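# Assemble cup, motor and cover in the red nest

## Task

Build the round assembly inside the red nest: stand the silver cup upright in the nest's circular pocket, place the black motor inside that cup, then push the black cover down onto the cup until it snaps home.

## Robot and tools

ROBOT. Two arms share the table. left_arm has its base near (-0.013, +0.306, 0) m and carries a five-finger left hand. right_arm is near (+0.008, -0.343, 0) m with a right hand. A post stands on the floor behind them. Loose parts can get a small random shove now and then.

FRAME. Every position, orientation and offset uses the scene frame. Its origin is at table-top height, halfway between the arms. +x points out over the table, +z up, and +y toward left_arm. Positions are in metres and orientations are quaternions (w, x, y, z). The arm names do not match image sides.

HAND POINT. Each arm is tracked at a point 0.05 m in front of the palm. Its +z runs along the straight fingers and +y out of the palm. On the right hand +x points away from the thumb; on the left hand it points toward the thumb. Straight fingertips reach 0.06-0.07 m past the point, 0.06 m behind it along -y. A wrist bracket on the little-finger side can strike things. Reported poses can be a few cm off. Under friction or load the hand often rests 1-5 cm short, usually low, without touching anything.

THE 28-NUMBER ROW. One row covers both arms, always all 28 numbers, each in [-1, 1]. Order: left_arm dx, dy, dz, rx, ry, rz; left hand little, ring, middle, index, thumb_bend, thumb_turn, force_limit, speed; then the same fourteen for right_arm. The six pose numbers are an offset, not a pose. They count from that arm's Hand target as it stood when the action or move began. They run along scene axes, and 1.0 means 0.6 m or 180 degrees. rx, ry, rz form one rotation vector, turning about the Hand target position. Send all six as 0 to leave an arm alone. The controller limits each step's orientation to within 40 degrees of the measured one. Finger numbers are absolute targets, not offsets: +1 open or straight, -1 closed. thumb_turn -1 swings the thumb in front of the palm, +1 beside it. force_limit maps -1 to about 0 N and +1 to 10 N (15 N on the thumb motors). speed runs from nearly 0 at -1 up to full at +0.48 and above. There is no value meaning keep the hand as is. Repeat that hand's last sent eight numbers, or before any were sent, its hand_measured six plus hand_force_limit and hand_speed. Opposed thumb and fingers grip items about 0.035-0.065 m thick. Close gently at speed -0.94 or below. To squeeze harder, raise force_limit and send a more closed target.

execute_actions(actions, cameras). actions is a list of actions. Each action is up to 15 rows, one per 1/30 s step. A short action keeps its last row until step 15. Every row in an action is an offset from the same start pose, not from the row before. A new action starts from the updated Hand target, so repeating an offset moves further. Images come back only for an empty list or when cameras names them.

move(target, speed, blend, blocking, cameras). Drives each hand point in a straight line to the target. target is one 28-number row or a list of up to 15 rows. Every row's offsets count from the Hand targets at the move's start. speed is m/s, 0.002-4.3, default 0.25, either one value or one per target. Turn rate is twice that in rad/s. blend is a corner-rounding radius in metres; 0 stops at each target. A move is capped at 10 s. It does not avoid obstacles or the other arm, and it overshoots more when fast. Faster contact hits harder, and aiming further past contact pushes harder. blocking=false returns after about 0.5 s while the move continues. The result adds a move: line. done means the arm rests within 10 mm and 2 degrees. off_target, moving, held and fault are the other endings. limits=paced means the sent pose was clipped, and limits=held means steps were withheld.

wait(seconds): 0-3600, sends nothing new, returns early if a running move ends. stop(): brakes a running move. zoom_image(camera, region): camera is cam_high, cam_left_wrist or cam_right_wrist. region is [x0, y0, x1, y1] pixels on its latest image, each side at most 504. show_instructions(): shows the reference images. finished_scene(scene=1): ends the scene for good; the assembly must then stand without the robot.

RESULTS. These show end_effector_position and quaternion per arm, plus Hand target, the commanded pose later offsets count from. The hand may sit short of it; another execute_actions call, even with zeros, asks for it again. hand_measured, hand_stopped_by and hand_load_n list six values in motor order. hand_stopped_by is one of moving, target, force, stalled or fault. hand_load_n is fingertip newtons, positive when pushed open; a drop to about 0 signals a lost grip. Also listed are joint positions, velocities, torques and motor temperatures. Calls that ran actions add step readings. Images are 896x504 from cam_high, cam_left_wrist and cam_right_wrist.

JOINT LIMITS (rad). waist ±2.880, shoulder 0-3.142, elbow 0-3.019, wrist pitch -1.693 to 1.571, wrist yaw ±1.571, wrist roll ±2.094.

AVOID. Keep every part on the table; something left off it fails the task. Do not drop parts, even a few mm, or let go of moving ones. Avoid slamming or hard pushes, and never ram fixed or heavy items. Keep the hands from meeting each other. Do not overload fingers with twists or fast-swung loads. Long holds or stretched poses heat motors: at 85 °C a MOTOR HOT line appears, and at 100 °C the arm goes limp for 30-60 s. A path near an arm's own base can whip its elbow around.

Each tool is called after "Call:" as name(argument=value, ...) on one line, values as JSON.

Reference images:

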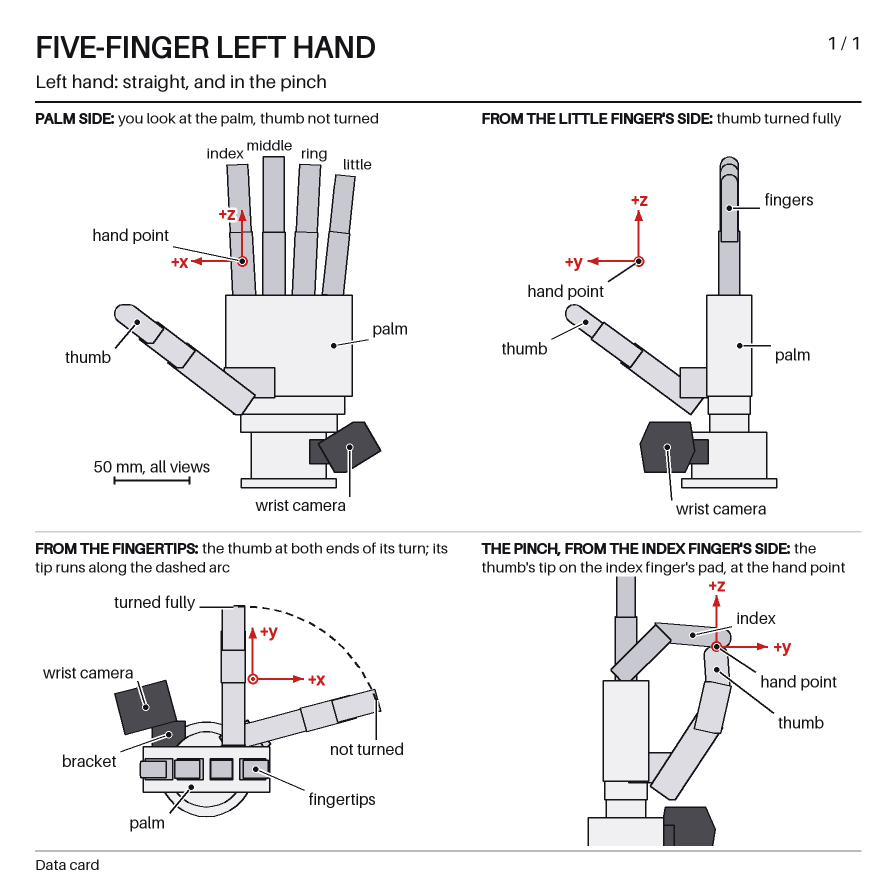

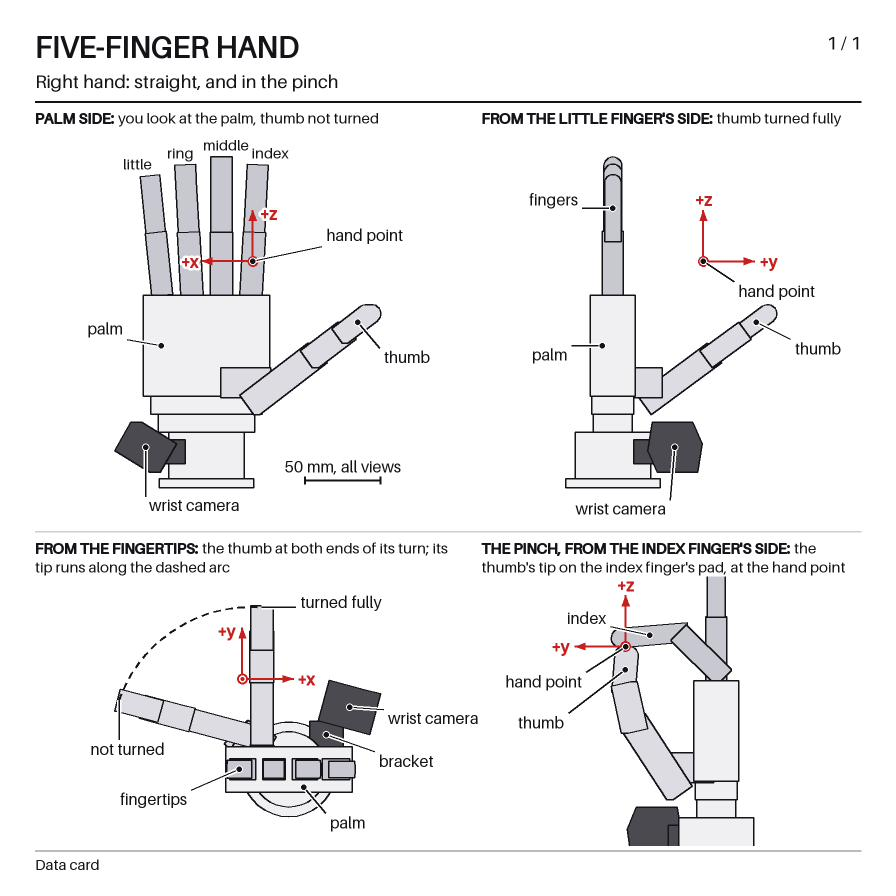

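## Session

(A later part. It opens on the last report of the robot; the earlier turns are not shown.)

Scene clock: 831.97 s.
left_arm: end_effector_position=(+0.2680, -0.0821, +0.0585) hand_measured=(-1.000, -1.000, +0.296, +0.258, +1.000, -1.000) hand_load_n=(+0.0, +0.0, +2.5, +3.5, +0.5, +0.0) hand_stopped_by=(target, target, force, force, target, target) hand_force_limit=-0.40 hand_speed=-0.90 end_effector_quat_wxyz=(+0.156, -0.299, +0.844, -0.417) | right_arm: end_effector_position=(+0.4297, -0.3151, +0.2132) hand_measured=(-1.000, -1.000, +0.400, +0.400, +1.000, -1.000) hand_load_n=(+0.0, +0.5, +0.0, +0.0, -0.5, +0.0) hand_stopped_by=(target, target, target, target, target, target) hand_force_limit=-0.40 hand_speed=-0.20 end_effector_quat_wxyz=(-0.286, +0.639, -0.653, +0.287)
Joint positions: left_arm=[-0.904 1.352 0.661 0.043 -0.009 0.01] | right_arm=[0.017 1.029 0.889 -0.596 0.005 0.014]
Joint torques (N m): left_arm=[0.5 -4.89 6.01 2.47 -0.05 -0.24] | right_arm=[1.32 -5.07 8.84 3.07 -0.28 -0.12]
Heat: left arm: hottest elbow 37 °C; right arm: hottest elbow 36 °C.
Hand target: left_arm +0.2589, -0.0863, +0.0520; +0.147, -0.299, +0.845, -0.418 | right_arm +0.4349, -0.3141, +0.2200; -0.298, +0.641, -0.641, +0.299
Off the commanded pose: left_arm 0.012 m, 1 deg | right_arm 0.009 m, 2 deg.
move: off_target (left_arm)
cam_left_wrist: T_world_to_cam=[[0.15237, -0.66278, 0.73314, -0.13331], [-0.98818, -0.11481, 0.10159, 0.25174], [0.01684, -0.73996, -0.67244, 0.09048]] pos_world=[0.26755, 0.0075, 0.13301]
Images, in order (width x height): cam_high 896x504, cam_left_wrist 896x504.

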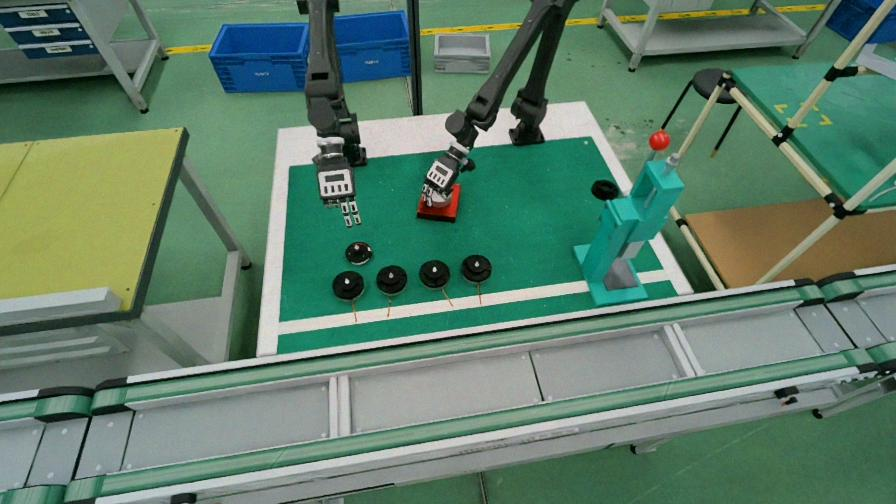

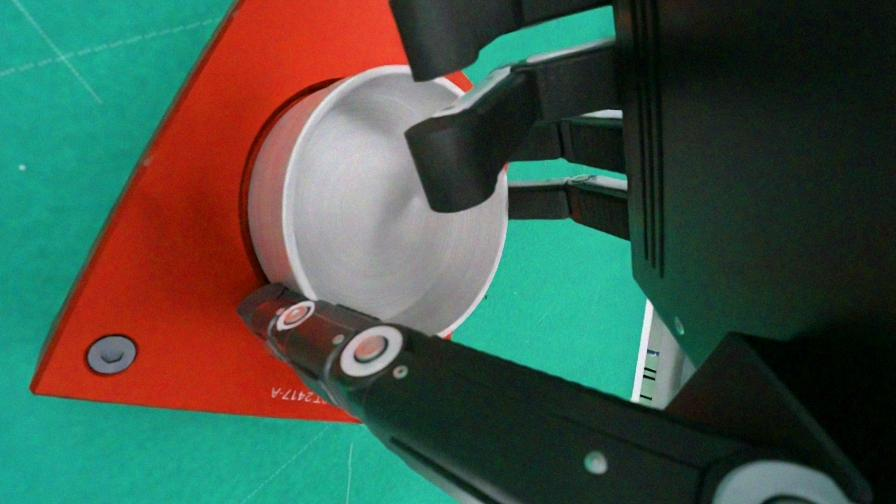

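Call:
move(target=[[0.002,0.012,0.006,0,0,0,-1,-1,-0.1,-0.1,1,-1,-0.4,-0.9,0,0,0,0,0,0,-1,-1,0.4,0.4,1,-1,-0.4,-0.2]], speed=0.03, cameras=["cam_left_wrist", "cam_high"])

Call:
zoom_image(camera="cam_left_wrist", region=[180, 40, 380, 340])

Call:
zoom_image(camera="cam_high", region=[415, 175, 465, 225])

Scene clock: 917.33 s.
left_arm: end_effector_position=(+0.2662, -0.0812, +0.0584) hand_measured=(-1.000, -1.000, +0.296, +0.258, +1.000, -1.000) hand_load_n=(+0.0, +0.0, +4.0, +4.0, +0.0, -0.5) hand_stopped_by=(target, target, force, force, target, target) hand_force_limit=-0.40 hand_speed=-0.90 end_effector_quat_wxyz=(+0.154, -0.298, +0.845, -0.418) | right_arm: end_effector_position=(+0.4297, -0.3151, +0.2132) hand_measured=(-1.000, -1.000, +0.400, +0.400, +1.000, -1.000) hand_load_n=(+0.0, +0.0, +0.0, +0.0, +0.0, +0.0) hand_stopped_by=(target, target, target, target, target, target) hand_force_limit=-0.40 hand_speed=-0.20 end_effector_quat_wxyz=(-0.286, +0.639, -0.653, +0.287)
Joint positions: left_arm=[-0.904 1.347 0.656 0.043 -0.004 0.012] | right_arm=[0.017 1.029 0.889 -0.596 0.005 0.014]
Joint torques (N m): left_arm=[1.61 -5.83 5.82 2.15 0.23 -0.17] | right_arm=[1.26 -5.07 8.83 3.07 -0.28 -0.12]
Heat: left arm: hottest elbow 37 °C; right arm: hottest elbow 36 °C.
Hand target: left_arm +0.2601, -0.0791, +0.0556; +0.147, -0.299, +0.845, -0.418 | right_arm +0.4349, -0.3141, +0.2200; -0.298, +0.641, -0.641, +0.299
Off the commanded pose: left_arm 0.007 m, 1 deg | right_arm 0.009 m, 2 deg.
move: done
cam_left_wrist: T_world_to_cam=[[0.15024, -0.66271, 0.73365, -0.13181], [-0.98857, -0.1102, 0.10289, 0.25048], [0.01266, -0.74073, -0.67169, 0.09226]] pos_world=[0.26625, 0.00859, 0.1329]
Images, in order (width x height): cam_high 896x504, cam_left_wrist 896x504.

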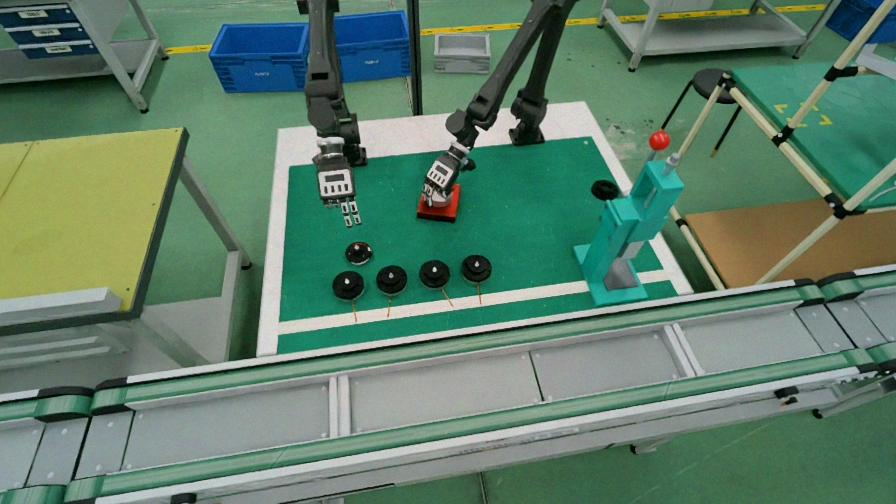

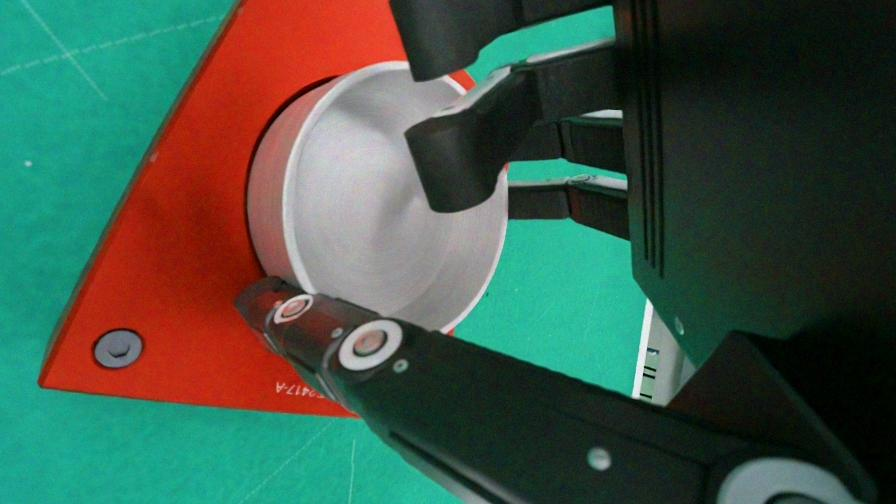

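Scaled by 1.680 from the camera's image (finer frame: 1280x720).

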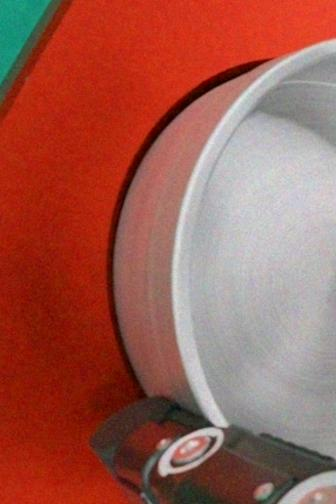

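Scaled by 10.080 from the camera's image (finer frame: 1280x720).

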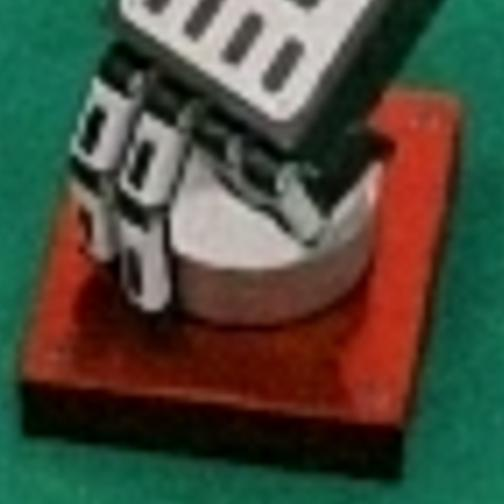

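Call:
move(target=[[0.008,0.003,-0.008,0,0,0,-1,-1,-0.1,-0.1,1,-1,-0.4,-0.9,0,0,0,0,0,0,-1,-1,0.4,0.4,1,-1,-0.4,-0.2]], speed=0.03, cameras=["cam_left_wrist", "cam_high"])

Call:
zoom_image(camera="cam_left_wrist", region=[180, 40, 380, 340])

Call:
zoom_image(camera="cam_high", region=[415, 175, 465, 225])

Scene clock: 931.63 s.
left_arm: end_effector_position=(+0.2661, -0.0808, +0.0582) hand_measured=(-1.000, -1.000, +0.296, +0.258, +1.000, -1.000) hand_load_n=(+0.0, +0.0, +4.0, +4.0, +0.5, -1.0) hand_stopped_by=(target, target, force, force, target, target) hand_force_limit=-0.40 hand_speed=-0.90 end_effector_quat_wxyz=(+0.150, -0.298, +0.844, -0.421) | right_arm: end_effector_position=(+0.4297, -0.3151, +0.2132) hand_measured=(-1.000, -1.000, +0.400, +0.400, +1.000, -1.000) hand_load_n=(+0.0, +0.0, +0.0, +0.0, +0.0, +0.0) hand_stopped_by=(target, target, target, target, target, target) hand_force_limit=-0.40 hand_speed=-0.20 end_effector_quat_wxyz=(-0.286, +0.639, -0.653, +0.287)
Joint positions: left_arm=[-0.898 1.347 0.651 0.052 0.009 0.01] | right_arm=[0.017 1.029 0.889 -0.596 0.005 0.014]
Joint torques (N m): left_arm=[2.14 -4.6 5.9 2.33 0.14 -0.09] | right_arm=[1.32 -5.07 8.83 3.06 -0.27 -0.11]
Heat: left arm: hottest elbow 37 °C; right arm: hottest elbow 36 °C.
Hand target: left_arm +0.2649, -0.0773, +0.0508; +0.147, -0.299, +0.845, -0.418 | right_arm +0.4349, -0.3141, +0.2200; -0.298, +0.641, -0.641, +0.299
Off the commanded pose: left_arm 0.008 m, 1 deg | right_arm 0.009 m, 2 deg.
move: done
cam_left_wrist: T_world_to_cam=[[0.15091, -0.65625, 0.7393, -0.13142], [-0.98852, -0.10529, 0.10832, 0.25052], [0.00675, -0.74716, -0.66461, 0.09294]] pos_world=[0.26685, 0.00957, 0.13179]
Images, in order (width x height): cam_high 896x504, cam_left_wrist 896x504.

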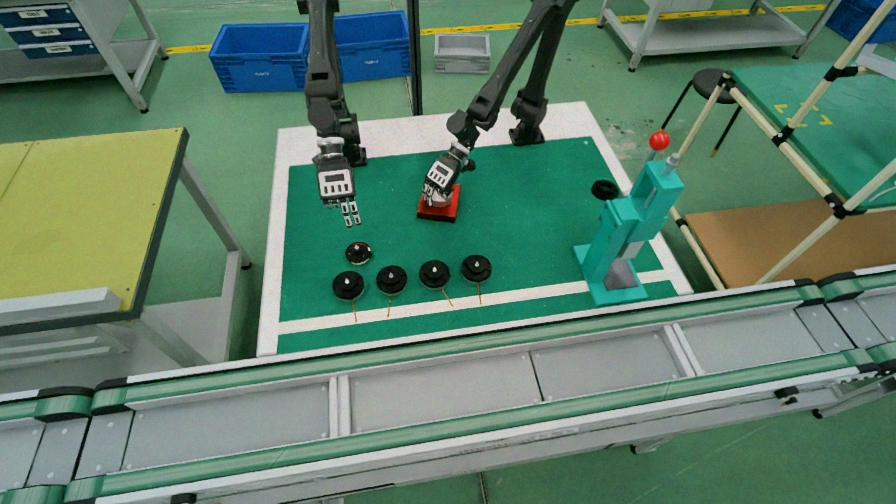

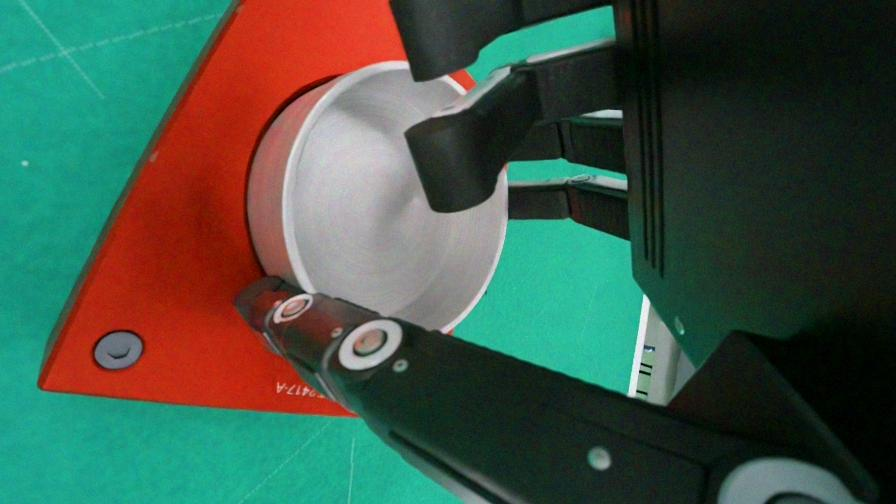

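Scaled by 1.680 from the camera's image (finer frame: 1280x720).

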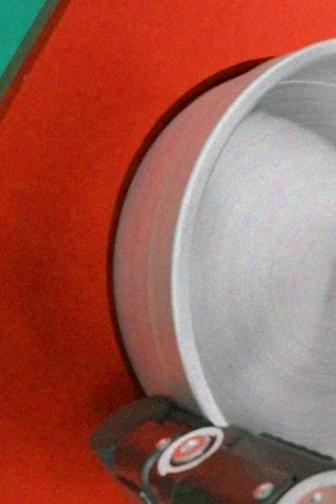

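Scaled by 10.080 from the camera's image (finer frame: 1280x720).

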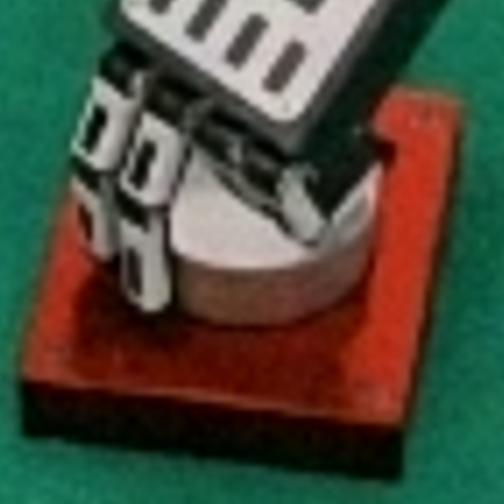

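Call:
zoom_image(camera="cam_left_wrist", region=[230, 60, 350, 180])

Call:
zoom_image(camera="cam_left_wrist", region=[230, 180, 350, 300])

Call:
zoom_image(camera="cam_left_wrist", region=[400, 250, 520, 370])

Scaled by 4.200 from the camera's image (finer frame: 1280x720).

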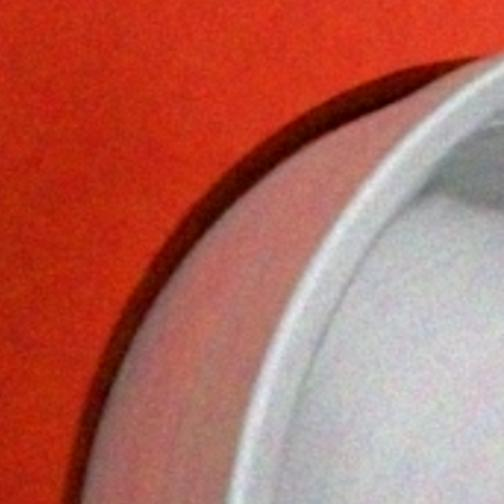

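Scaled by 4.200 from the camera's image (finer frame: 1280x720).

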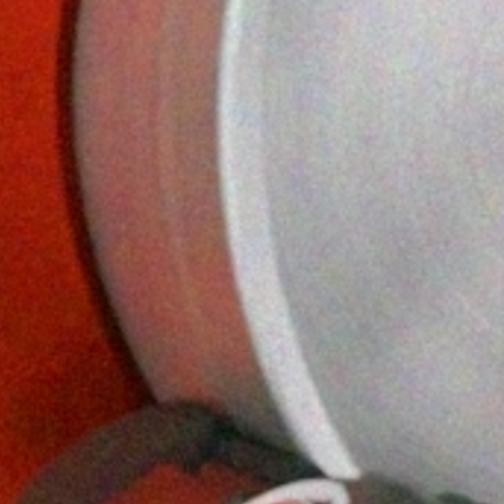

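Scaled by 4.200 from the camera's image (finer frame: 1280x720).

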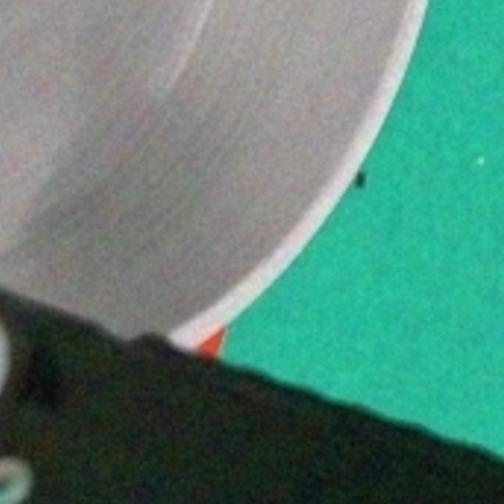

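Call:
move(target=[[0.003,-0.002,0.022,0,0,0,-1,-1,-0.1,-0.1,1,-1,-0.4,-0.9,0,0,0,0,0,0,-1,-1,0.4,0.4,1,-1,-0.4,-0.2]], speed=0.03, cameras=["cam_left_wrist"])

Call:
zoom_image(camera="cam_left_wrist", region=[200, 50, 350, 300])

Scene clock: 992.17 s.
left_arm: end_effector_position=(+0.2662, -0.0810, +0.0591) hand_measured=(-1.000, -1.000, +0.296, +0.258, +1.000, -1.000) hand_load_n=(+0.0, +0.0, +4.0, +4.0, +0.0, +0.0) hand_stopped_by=(target, target, force, force, target, target) hand_force_limit=-0.40 hand_speed=-0.90 end_effector_quat_wxyz=(+0.150, -0.298, +0.844, -0.421) | right_arm: end_effector_position=(+0.4297, -0.3151, +0.2132) hand_measured=(-1.000, -1.000, +0.400, +0.400, +1.000, -1.000) hand_load_n=(+0.0, +0.0, +0.0, +0.0, +0.0, +0.0) hand_stopped_by=(target, target, target, target, target, target) hand_force_limit=-0.40 hand_speed=-0.20 end_effector_quat_wxyz=(-0.286, +0.639, -0.653, +0.287)
Joint positions: left_arm=[-0.898 1.346 0.653 0.049 0.009 0.01] | right_arm=[0.017 1.029 0.889 -0.596 0.005 0.014]
Joint torques (N m): left_arm=[2.49 -6.12 7.5 0.77 0.15 -0.09] | right_arm=[1.2 -5.07 8.85 3.08 -0.28 -0.12]
Heat: left arm: hottest elbow 36 °C; right arm: hottest elbow 36 °C.
Hand target: left_arm +0.2667, -0.0785, +0.0640; +0.147, -0.299, +0.845, -0.418 | right_arm +0.4349, -0.3141, +0.2200; -0.298, +0.641, -0.641, +0.299
Off the commanded pose: left_arm 0.006 m, 1 deg | right_arm 0.009 m, 2 deg.
move: done
cam_left_wrist: T_world_to_cam=[[0.15091, -0.65625, 0.7393, -0.13216], [-0.98852, -0.10529, 0.10832, 0.25051], [0.00675, -0.74716, -0.66461, 0.09346]] pos_world=[0.26695, 0.00947, 0.13269]

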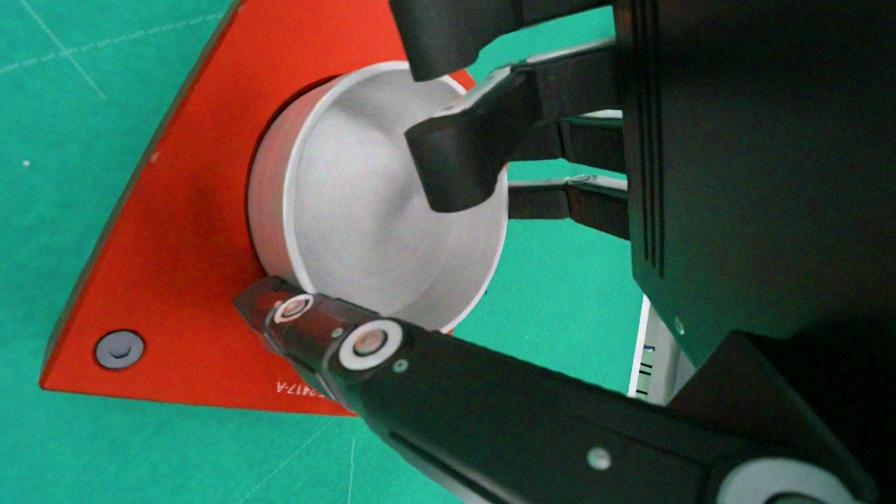

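Scaled by 2.016 from the camera's image (finer frame: 1280x720).

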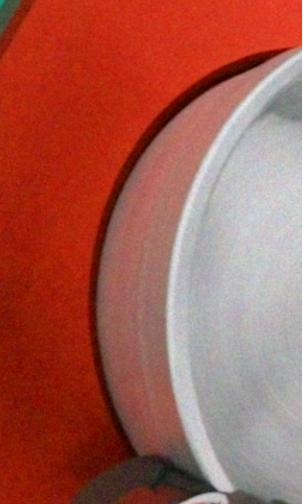

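Call:
move(target=[[0.008,-0.003,0.004,0,0,0,-1,-1,-0.1,-0.1,1,-1,-0.4,-0.9,0,0,0,0,0,0,-1,-1,0.4,0.4,1,-1,-0.4,-0.2],[0.012,-0.003,-0.012,0,0,0,-1,-1,-0.1,-0.1,1,-1,-0.4,-0.9,0,0,0,0,0,0,-1,-1,0.4,0.4,1,-1,-0.4,-0.2]], speed=0.03, cameras=["cam_left_wrist"])

Call:
zoom_image(camera="cam_left_wrist", region=[200, 50, 350, 300])

Scene clock: 1002.80 s.
left_arm: end_effector_position=(+0.2664, -0.0810, +0.0592) hand_measured=(-1.000, -1.000, +0.296, +0.258, +1.000, -1.000) hand_load_n=(+0.0, +0.0, +4.0, +4.0, +0.5, +0.0) hand_stopped_by=(target, target, force, force, target, target) hand_force_limit=-0.40 hand_speed=-0.90 end_effector_quat_wxyz=(+0.146, -0.297, +0.844, -0.421) | right_arm: end_effector_position=(+0.4297, -0.3151, +0.2132) hand_measured=(-1.000, -1.000, +0.400, +0.400, +1.000, -1.000) hand_load_n=(+0.0, +0.0, +0.0, +0.0, +0.0, +0.0) hand_stopped_by=(target, target, target, target, target, target) hand_force_limit=-0.40 hand_speed=-0.20 end_effector_quat_wxyz=(-0.286, +0.639, -0.653, +0.287)
Joint positions: left_arm=[-0.893 1.347 0.656 0.045 0.02 0.01] | right_arm=[0.017 1.029 0.889 -0.596 0.005 0.014]
Joint torques (N m): left_arm=[1.67 -4.31 7.66 2.1 0.15 -0.02] | right_arm=[1.26 -5.13 8.84 3.07 -0.28 -0.12]
Heat: left arm: hottest elbow 37 °C; right arm: hottest elbow 36 °C.
Hand target: left_arm +0.2739, -0.0803, +0.0568; +0.147, -0.299, +0.845, -0.418 | right_arm +0.4349, -0.3141, +0.2200; -0.298, +0.641, -0.641, +0.299
Off the commanded pose: left_arm 0.008 m, 0 deg | right_arm 0.009 m, 2 deg.
move: done
cam_left_wrist: T_world_to_cam=[[0.15338, -0.65556, 0.7394, -0.13294], [-0.98817, -0.10117, 0.11529, 0.25055], [-0.00077, -0.74834, -0.66332, 0.09537]] pos_world=[0.26805, 0.00956, 0.13267]

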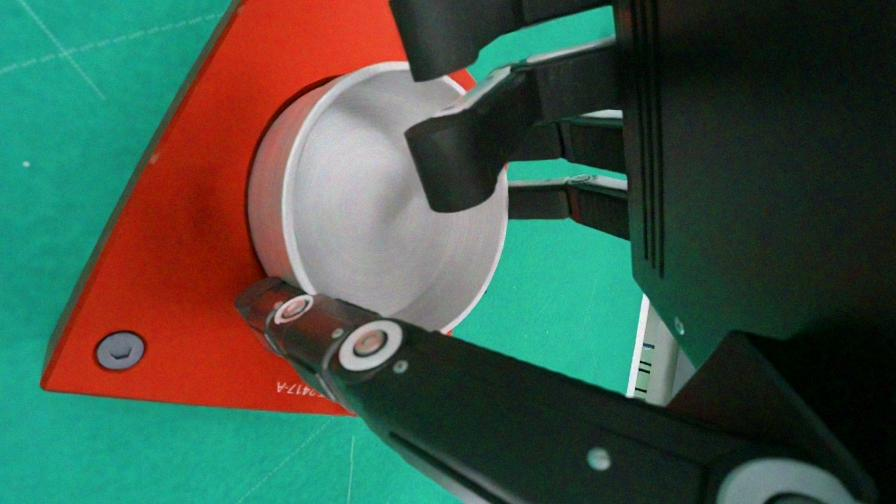

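Scaled by 2.016 from the camera's image (finer frame: 1280x720).

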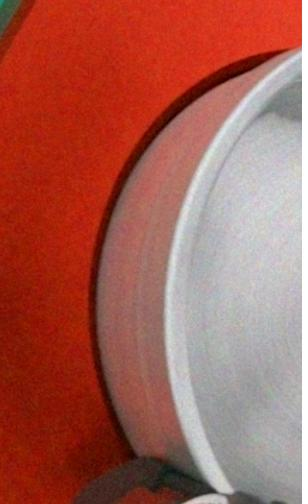

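Call:
move(target=[[-0.007,-0.002,0.009,0.0125,0.0101,0,-1,-1,-0.1,-0.1,1,-1,-0.4,-0.9,0,0,0,0,0,0,-1,-1,0.4,0.4,1,-1,-0.4,-0.2]], speed=0.03, cameras=["cam_left_wrist"])

Call:
zoom_image(camera="cam_left_wrist", region=[200, 50, 350, 300])

Scene clock: 1030.17 s.
left_arm: end_effector_position=(+0.2651, -0.0799, +0.0599) hand_measured=(-1.000, -1.000, +0.296, +0.258, +1.000, -1.000) hand_load_n=(+0.0, +0.0, +4.0, +4.0, +0.5, -0.5) hand_stopped_by=(target, target, force, force, target, target) hand_force_limit=-0.40 hand_speed=-0.90 end_effector_quat_wxyz=(+0.138, -0.301, +0.853, -0.403) | right_arm: end_effector_position=(+0.4297, -0.3151, +0.2132) hand_measured=(-1.000, -1.000, +0.400, +0.400, +1.000, -1.000) hand_load_n=(+0.0, +0.0, +0.0, +0.0, +0.0, +0.0) hand_stopped_by=(target, target, target, target, target, target) hand_force_limit=-0.40 hand_speed=-0.20 end_effector_quat_wxyz=(-0.286, +0.639, -0.653, +0.287)
Joint positions: left_arm=[-0.893 1.351 0.687 -0.027 0.022 0.01] | right_arm=[0.017 1.029 0.889 -0.596 0.005 0.014]
Joint torques (N m): left_arm=[1.2 -4.89 8.49 0.85 -0.09 -0.11] | right_arm=[1.26 -5.07 8.85 3.06 -0.27 -0.12]
Heat: left arm: hottest elbow 38 °C; right arm: hottest elbow 36 °C.
Hand target: left_arm +0.2697, -0.0815, +0.0622; +0.140, -0.302, +0.855, -0.397 | right_arm +0.4349, -0.3141, +0.2200; -0.298, +0.641, -0.641, +0.299
Off the commanded pose: left_arm 0.005 m, 1 deg | right_arm 0.009 m, 2 deg.
move: done
cam_left_wrist: T_world_to_cam=[[0.17387, -0.68007, 0.71223, -0.13816], [-0.98453, -0.10426, 0.1408, 0.24655], [-0.0215, -0.72569, -0.68768, 0.10534]] pos_world=[0.26902, 0.00819, 0.13613]

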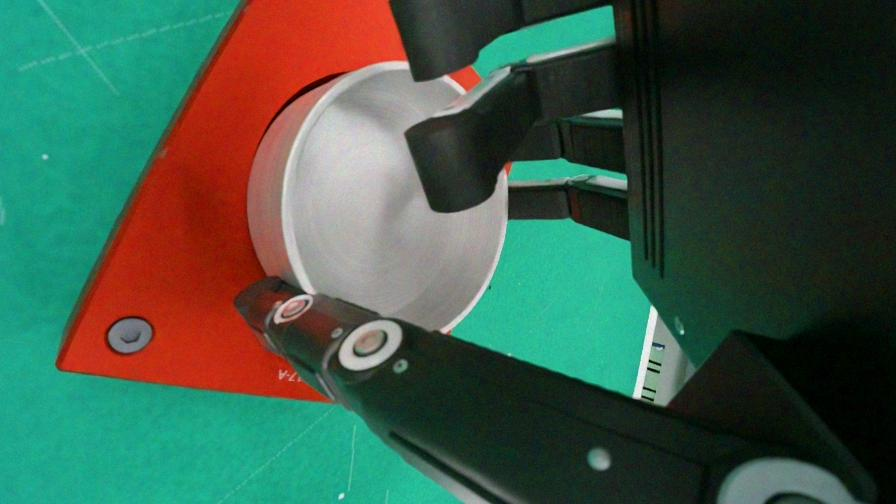

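Scaled by 2.016 from the camera's image (finer frame: 1280x720).

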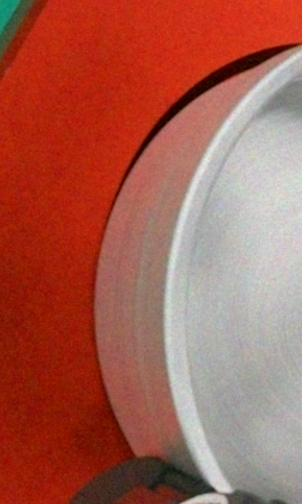

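Call:
move(target=[[0.006,-0.008,0.003,0,0,0,-1,-1,-0.1,-0.1,1,-1,-0.4,-0.9,0,0,0,0,0,0,-1,-1,0.4,0.4,1,-1,-0.4,-0.2]], speed=0.03, cameras=["cam_left_wrist"])

Call:
zoom_image(camera="cam_left_wrist", region=[200, 50, 350, 300])

Scene clock: 1048.17 s.
left_arm: end_effector_position=(+0.2655, -0.0804, +0.0607) hand_measured=(-1.000, -1.000, +0.296, +0.258, +1.000, -1.000) hand_load_n=(+0.0, +0.0, +3.5, +3.5, +0.5, -0.5) hand_stopped_by=(target, target, force, force, target, target) hand_force_limit=-0.40 hand_speed=-0.90 end_effector_quat_wxyz=(+0.137, -0.301, +0.855, -0.400) | right_arm: end_effector_position=(+0.4297, -0.3151, +0.2132) hand_measured=(-1.000, -1.000, +0.400, +0.400, +1.000, -1.000) hand_load_n=(+0.0, +0.0, +0.0, +0.0, +0.0, +0.0) hand_stopped_by=(target, target, target, target, target, target) hand_force_limit=-0.40 hand_speed=-0.20 end_effector_quat_wxyz=(-0.286, +0.639, -0.653, +0.287)
Joint positions: left_arm=[-0.893 1.352 0.694 -0.04 0.022 0.01] | right_arm=[0.017 1.029 0.889 -0.596 0.005 0.014]
Joint torques (N m): left_arm=[1.03 -4.07 9.37 1.21 -0.08 -0.1] | right_arm=[1.38 -5.07 8.85 3.07 -0.27 -0.12]
Heat: left arm: hottest elbow 38 °C; right arm: hottest elbow 36 °C.
Hand target: left_arm +0.2733, -0.0863, +0.0640; +0.140, -0.302, +0.855, -0.397 | right_arm +0.4349, -0.3141, +0.2200; -0.298, +0.641, -0.641, +0.299
Off the commanded pose: left_arm 0.010 m, 1 deg | right_arm 0.009 m, 2 deg.
move: done
cam_left_wrist: T_world_to_cam=[[0.17674, -0.68339, 0.70833, -0.14002], [-0.98396, -0.10496, 0.14425, 0.24633], [-0.02423, -0.72247, -0.69098, 0.10676]] pos_world=[0.26971, 0.0073, 0.13742]

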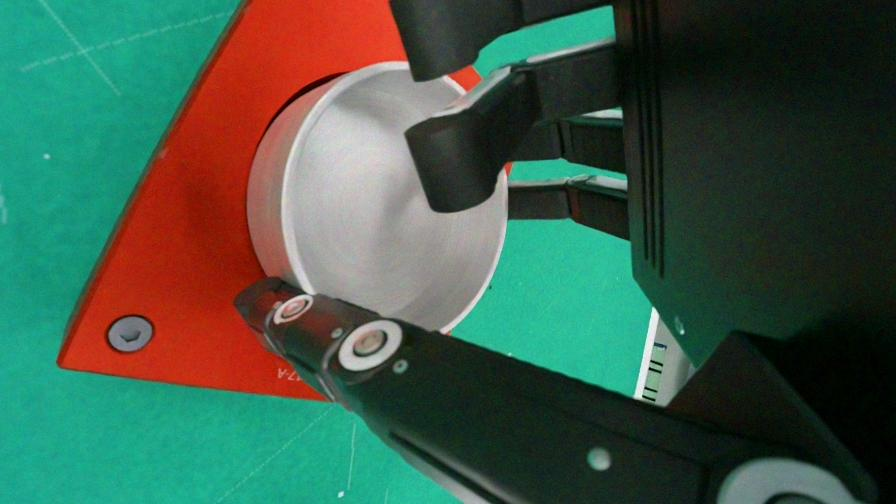

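Scaled by 2.016 from the camera's image (finer frame: 1280x720).

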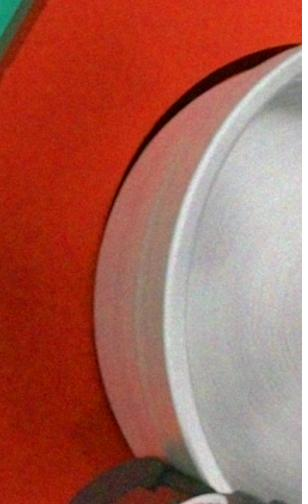

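Call:
move(target=[[0.002,-0.008,0.001,0,0,0,-1,-1,-0.1,-0.1,1,-1,-0.4,-0.9,0,0,0,0,0,0,-1,-1,0.4,0.4,1,-1,-0.4,-0.2]], speed=0.03, cameras=["cam_left_wrist"])

Call:
zoom_image(camera="cam_left_wrist", region=[200, 50, 350, 300])

Scene clock: 1059.37 s.
left_arm: end_effector_position=(+0.2663, -0.0809, +0.0609) hand_measured=(-1.000, -1.000, +0.296, +0.258, +1.000, -1.000) hand_load_n=(+0.5, +0.0, +3.0, +3.5, +1.0, +0.0) hand_stopped_by=(target, target, force, force, target, target) hand_force_limit=-0.40 hand_speed=-0.90 end_effector_quat_wxyz=(+0.137, -0.302, +0.855, -0.398) | right_arm: end_effector_position=(+0.4297, -0.3151, +0.2132) hand_measured=(-1.000, -1.000, +0.400, +0.400, +1.000, -1.000) hand_load_n=(+0.0, +0.0, +0.0, +0.0, +0.0, +0.0) hand_stopped_by=(target, target, target, target, target, target) hand_force_limit=-0.40 hand_speed=-0.20 end_effector_quat_wxyz=(-0.286, +0.639, -0.653, +0.287)
Joint positions: left_arm=[-0.893 1.355 0.7 -0.047 0.02 0.01] | right_arm=[0.017 1.029 0.889 -0.596 0.005 0.014]
Joint torques (N m): left_arm=[0.62 -4.01 9.61 1.4 -0.21 -0.14] | right_arm=[1.32 -5.13 8.81 3.06 -0.28 -0.12]
Heat: left arm: hottest elbow 38 °C; right arm: hottest elbow 36 °C.
Hand target: left_arm +0.2745, -0.0911, +0.0646; +0.140, -0.302, +0.855, -0.397 | right_arm +0.4349, -0.3141, +0.2200; -0.298, +0.641, -0.641, +0.299
Off the commanded pose: left_arm 0.014 m, 0 deg | right_arm 0.009 m, 2 deg.
move: off_target (left_arm)
cam_left_wrist: T_world_to_cam=[[0.17907, -0.68608, 0.70514, -0.14132], [-0.98352, -0.10673, 0.14592, 0.24671], [-0.02485, -0.71965, -0.69389, 0.10704]] pos_world=[0.27061, 0.0064, 0.13792]

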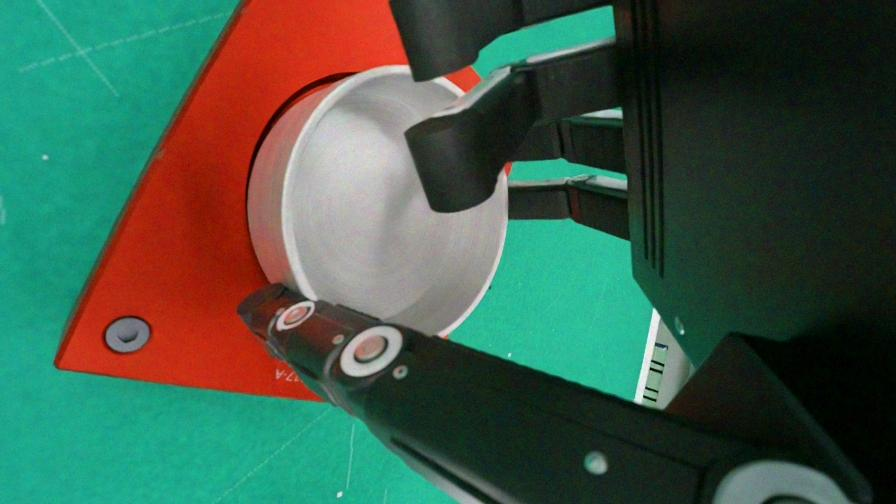

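Scaled by 2.016 from the camera's image (finer frame: 1280x720).

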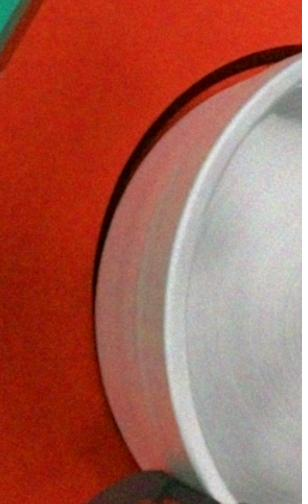

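Call:
move(target=[[0.0,0.0,0.015,0,0,0,-1,-1,-0.1,-0.1,1,-1,-0.4,-0.9,0,0,0,0,0,0,-1,-1,0.4,0.4,1,-1,-0.4,-0.2]], speed=0.05, cameras=["cam_left_wrist"])

Call:
zoom_image(camera="cam_left_wrist", region=[200, 50, 350, 300])

Scene clock: 1075.70 s.
left_arm: end_effector_position=(+0.2658, -0.0798, +0.0614) hand_measured=(-1.000, -1.000, +0.296, +0.258, +1.000, -1.000) hand_load_n=(+0.0, +0.0, +3.5, +3.5, +0.5, -0.5) hand_stopped_by=(target, target, force, force, target, target) hand_force_limit=-0.40 hand_speed=-0.90 end_effector_quat_wxyz=(+0.135, -0.303, +0.859, -0.391) | right_arm: end_effector_position=(+0.4297, -0.3151, +0.2132) hand_measured=(-1.000, -1.000, +0.400, +0.400, +1.000, -1.000) hand_load_n=(+0.0, +0.0, +0.0, +0.0, +0.0, +0.0) hand_stopped_by=(target, target, target, target, target, target) hand_force_limit=-0.40 hand_speed=-0.20 end_effector_quat_wxyz=(-0.286, +0.639, -0.653, +0.287)
Joint positions: left_arm=[-0.893 1.355 0.711 -0.075 0.019 0.01] | right_arm=[0.017 1.029 0.889 -0.596 0.005 0.014]
Joint torques (N m): left_arm=[0.32 -4.89 9.8 1.24 -0.13 -0.11] | right_arm=[1.26 -5.07 8.83 3.07 -0.27 -0.12]
Heat: left arm: hottest elbow 40 °C; right arm: hottest elbow 36 °C.
Hand target: left_arm +0.2745, -0.0911, +0.0736; +0.140, -0.302, +0.855, -0.397 | right_arm +0.4349, -0.3141, +0.2200; -0.298, +0.641, -0.641, +0.299
Off the commanded pose: left_arm 0.019 m, 1 deg | right_arm 0.009 m, 2 deg.
move: off_target (left_arm)
cam_left_wrist: T_world_to_cam=[[0.18687, -0.69544, 0.69386, -0.14294], [-0.98189, -0.10983, 0.15436, 0.24506], [-0.03114, -0.71015, -0.70337, 0.11126]] pos_world=[0.2708, 0.00652, 0.1396]

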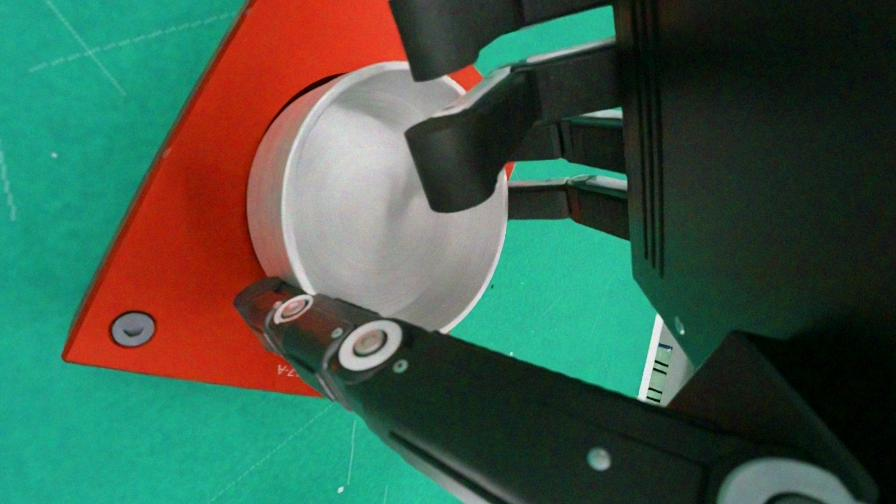

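Scaled by 2.016 from the camera's image (finer frame: 1280x720).

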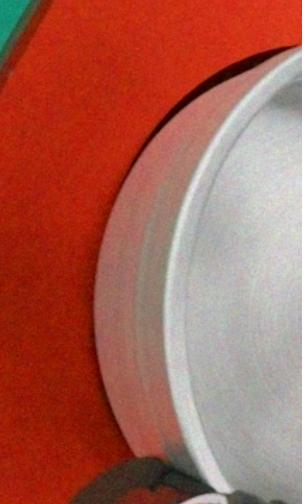

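Call:
move(target=[[0.0,0.004,0.02,-0.007,-0.0055,0,-1,-1,-0.1,-0.1,1,-1,-0.4,-0.9,0,0,0,0,0,0,-1,-1,0.4,0.4,1,-1,-0.4,-0.2]], speed=0.05, cameras=["cam_left_wrist"])

Call:
zoom_image(camera="cam_left_wrist", region=[200, 50, 350, 300])

Scene clock: 1085.73 s.
left_arm: end_effector_position=(+0.2664, -0.0783, +0.0636) hand_measured=(-1.000, -1.000, +0.296, +0.258, +1.000, -1.000) hand_load_n=(+0.0, +0.0, +3.5, +3.5, +0.5, +0.0) hand_stopped_by=(target, target, force, force, target, target) hand_force_limit=-0.40 hand_speed=-0.90 end_effector_quat_wxyz=(+0.139, -0.302, +0.859, -0.390) | right_arm: end_effector_position=(+0.4297, -0.3151, +0.2132) hand_measured=(-1.000, -1.000, +0.400, +0.400, +1.000, -1.000) hand_load_n=(+0.0, +0.0, +0.0, +0.0, +0.0, +0.0) hand_stopped_by=(target, target, target, target, target, target) hand_force_limit=-0.40 hand_speed=-0.20 end_effector_quat_wxyz=(-0.286, +0.639, -0.653, +0.287)
Joint positions: left_arm=[-0.893 1.347 0.711 -0.081 0.012 0.015] | right_arm=[0.017 1.029 0.889 -0.596 0.005 0.014]
Joint torques (N m): left_arm=[1.2 -6.95 9.13 1.54 0.03 -0.09] | right_arm=[1.26 -5.13 8.81 3.06 -0.27 -0.12]
Heat: left arm: hottest elbow 40 °C; right arm: hottest elbow 36 °C.
Hand target: left_arm +0.2745, -0.0887, +0.0856; +0.144, -0.300, +0.850, -0.409 | right_arm +0.4349, -0.3141, +0.2200; -0.298, +0.641, -0.641, +0.299
Off the commanded pose: left_arm 0.026 m, 2 deg | right_arm 0.009 m, 2 deg.
move: off_target (left_arm)
cam_left_wrist: T_world_to_cam=[[0.18322, -0.69761, 0.69266, -0.14265], [-0.98275, -0.11191, 0.14724, 0.24598], [-0.0252, -0.70769, -0.70608, 0.11264]] pos_world=[0.27071, 0.00773, 0.14212]

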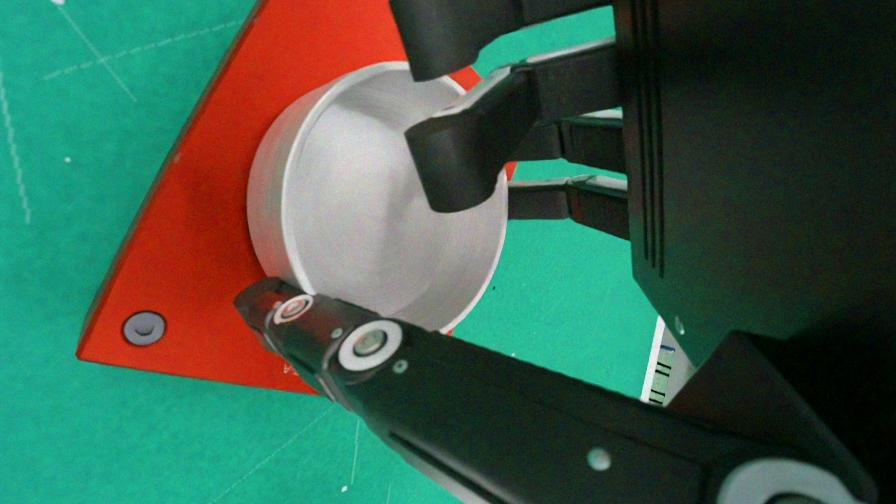

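Scaled by 2.016 from the camera's image (finer frame: 1280x720).

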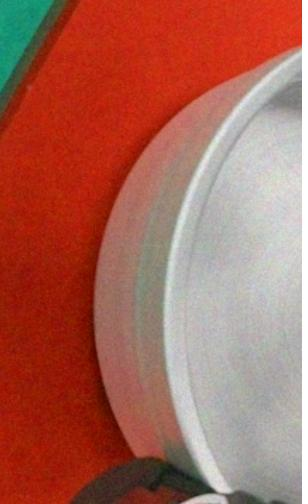

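Call:
move(target=[[0.0017,-0.014,0.01,0,0,0,-1,-1,-0.1,-0.1,1,-1,-0.4,-0.9,0,0,0,0,0,0,-1,-1,0.4,0.4,1,-1,-0.4,-0.2]], speed=0.05, cameras=["cam_left_wrist"])

Scene clock: 1099.67 s.
left_arm: end_effector_position=(+0.2630, -0.0758, +0.0605) hand_measured=(-1.000, -1.000, +0.296, +0.258, +1.000, -1.000) hand_load_n=(+0.0, +0.0, +3.5, +3.5, +0.5, +0.0) hand_stopped_by=(target, target, force, force, target, target) hand_force_limit=-0.40 hand_speed=-0.90 end_effector_quat_wxyz=(+0.138, -0.303, +0.862, -0.381) | right_arm: end_effector_position=(+0.4297, -0.3151, +0.2132) hand_measured=(-1.000, -1.000, +0.400, +0.400, +1.000, -1.000) hand_load_n=(+0.5, +0.0, +0.0, +0.0, +0.0, +0.5) hand_stopped_by=(target, target, target, target, target, target) hand_force_limit=-0.40 hand_speed=-0.20 end_effector_quat_wxyz=(-0.286, +0.639, -0.653, +0.287)
Joint positions: left_arm=[-0.898 1.347 0.711 -0.099 0.006 0.015] | right_arm=[0.017 1.029 0.889 -0.596 0.005 0.014]
Joint torques (N m): left_arm=[0.44 -6.59 10.92 1.59 -0.08 -0.14] | right_arm=[1.32 -5.07 8.83 3.07 -0.27 -0.12]
Heat: left arm: hottest elbow 41 °C; right arm: hottest elbow 36 °C.
Hand target: left_arm +0.2755, -0.0971, +0.0916; +0.144, -0.300, +0.850, -0.409 | right_arm +0.4349, -0.3141, +0.2200; -0.298, +0.641, -0.641, +0.299
Off the commanded pose: left_arm 0.040 m, 4 deg | right_arm 0.009 m, 2 deg.
move: off_target (left_arm)
cam_left_wrist: T_world_to_cam=[[0.18922, -0.7091, 0.67924, -0.13974], [-0.98143, -0.11448, 0.15389, 0.24244], [-0.03137, -0.69575, -0.7176, 0.11539]] pos_world=[0.268, 0.00894, 0.14041]

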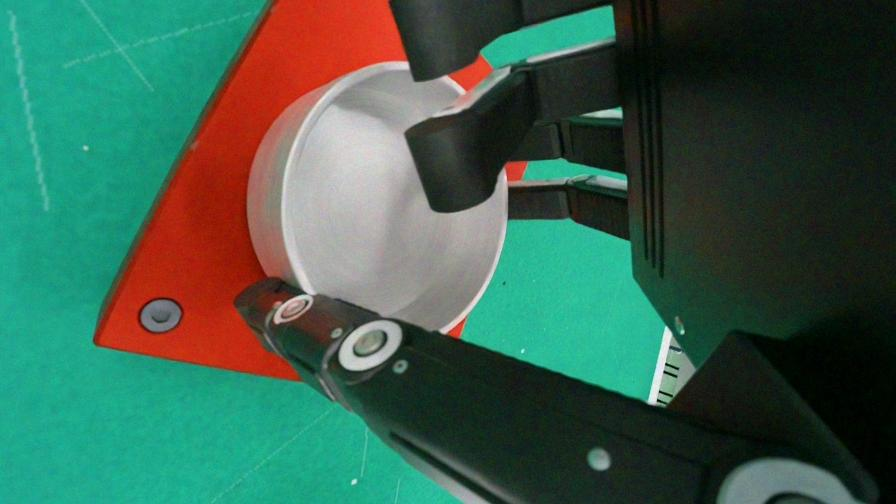

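Call:
move(target=[[-0.004,0.005,0.055,0.0,0.0,0,-1,-1,-0.1,-0.1,1,-1,-0.4,-0.9,0,0,0,0,0,0,-1,-1,0.4,0.4,1,-1,-0.4,-0.2]], speed=0.1, cameras=["cam_left_wrist"])

Scene clock: 1107.87 s.
left_arm: end_effector_position=(+0.2631, -0.0759, +0.0960) hand_measured=(-1.000, -1.000, +0.296, +0.258, +1.000, -1.000) hand_load_n=(+0.0, +0.0, +3.5, +3.5, +0.5, +0.0) hand_stopped_by=(target, target, force, force, target, target) hand_force_limit=-0.40 hand_speed=-0.90 end_effector_quat_wxyz=(+0.139, -0.302, +0.861, -0.385) | right_arm: end_effector_position=(+0.4297, -0.3151, +0.2132) hand_measured=(-1.000, -1.000, +0.400, +0.400, +1.000, -1.000) hand_load_n=(+0.0, +0.0, +0.0, +0.0, +0.0, +0.0) hand_stopped_by=(target, target, target, target, target, target) hand_force_limit=-0.40 hand_speed=-0.20 end_effector_quat_wxyz=(-0.286, +0.639, -0.653, +0.287)
Joint positions: left_arm=[-0.898 1.282 0.759 -0.205 0.006 0.015] | right_arm=[0.017 1.029 0.889 -0.596 0.005 0.014]
Joint torques (N m): left_arm=[0.09 -5.83 11.14 1.61 -0.07 -0.18] | right_arm=[1.32 -5.13 8.83 3.07 -0.28 -0.12]
Heat: left arm: hottest elbow 41 °C; right arm: hottest elbow 36 °C.
Hand target: left_arm +0.2731, -0.0941, +0.1246; +0.144, -0.300, +0.850, -0.409 | right_arm +0.4349, -0.3141, +0.2200; -0.298, +0.641, -0.641, +0.299
Off the commanded pose: left_arm 0.035 m, 3 deg | right_arm 0.009 m, 2 deg.
move: off_target (left_arm)
cam_left_wrist: T_world_to_cam=[[0.18588, -0.70506, 0.68436, -0.16322], [-0.98218, -0.1136, 0.14973, 0.23773], [-0.02783, -0.69999, -0.71361, 0.13917]] pos_world=[0.2677, 0.00934, 0.17542]

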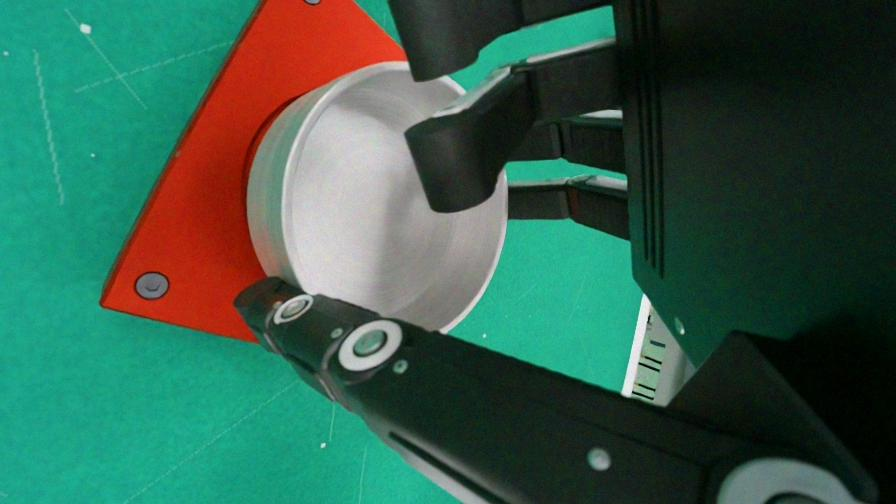

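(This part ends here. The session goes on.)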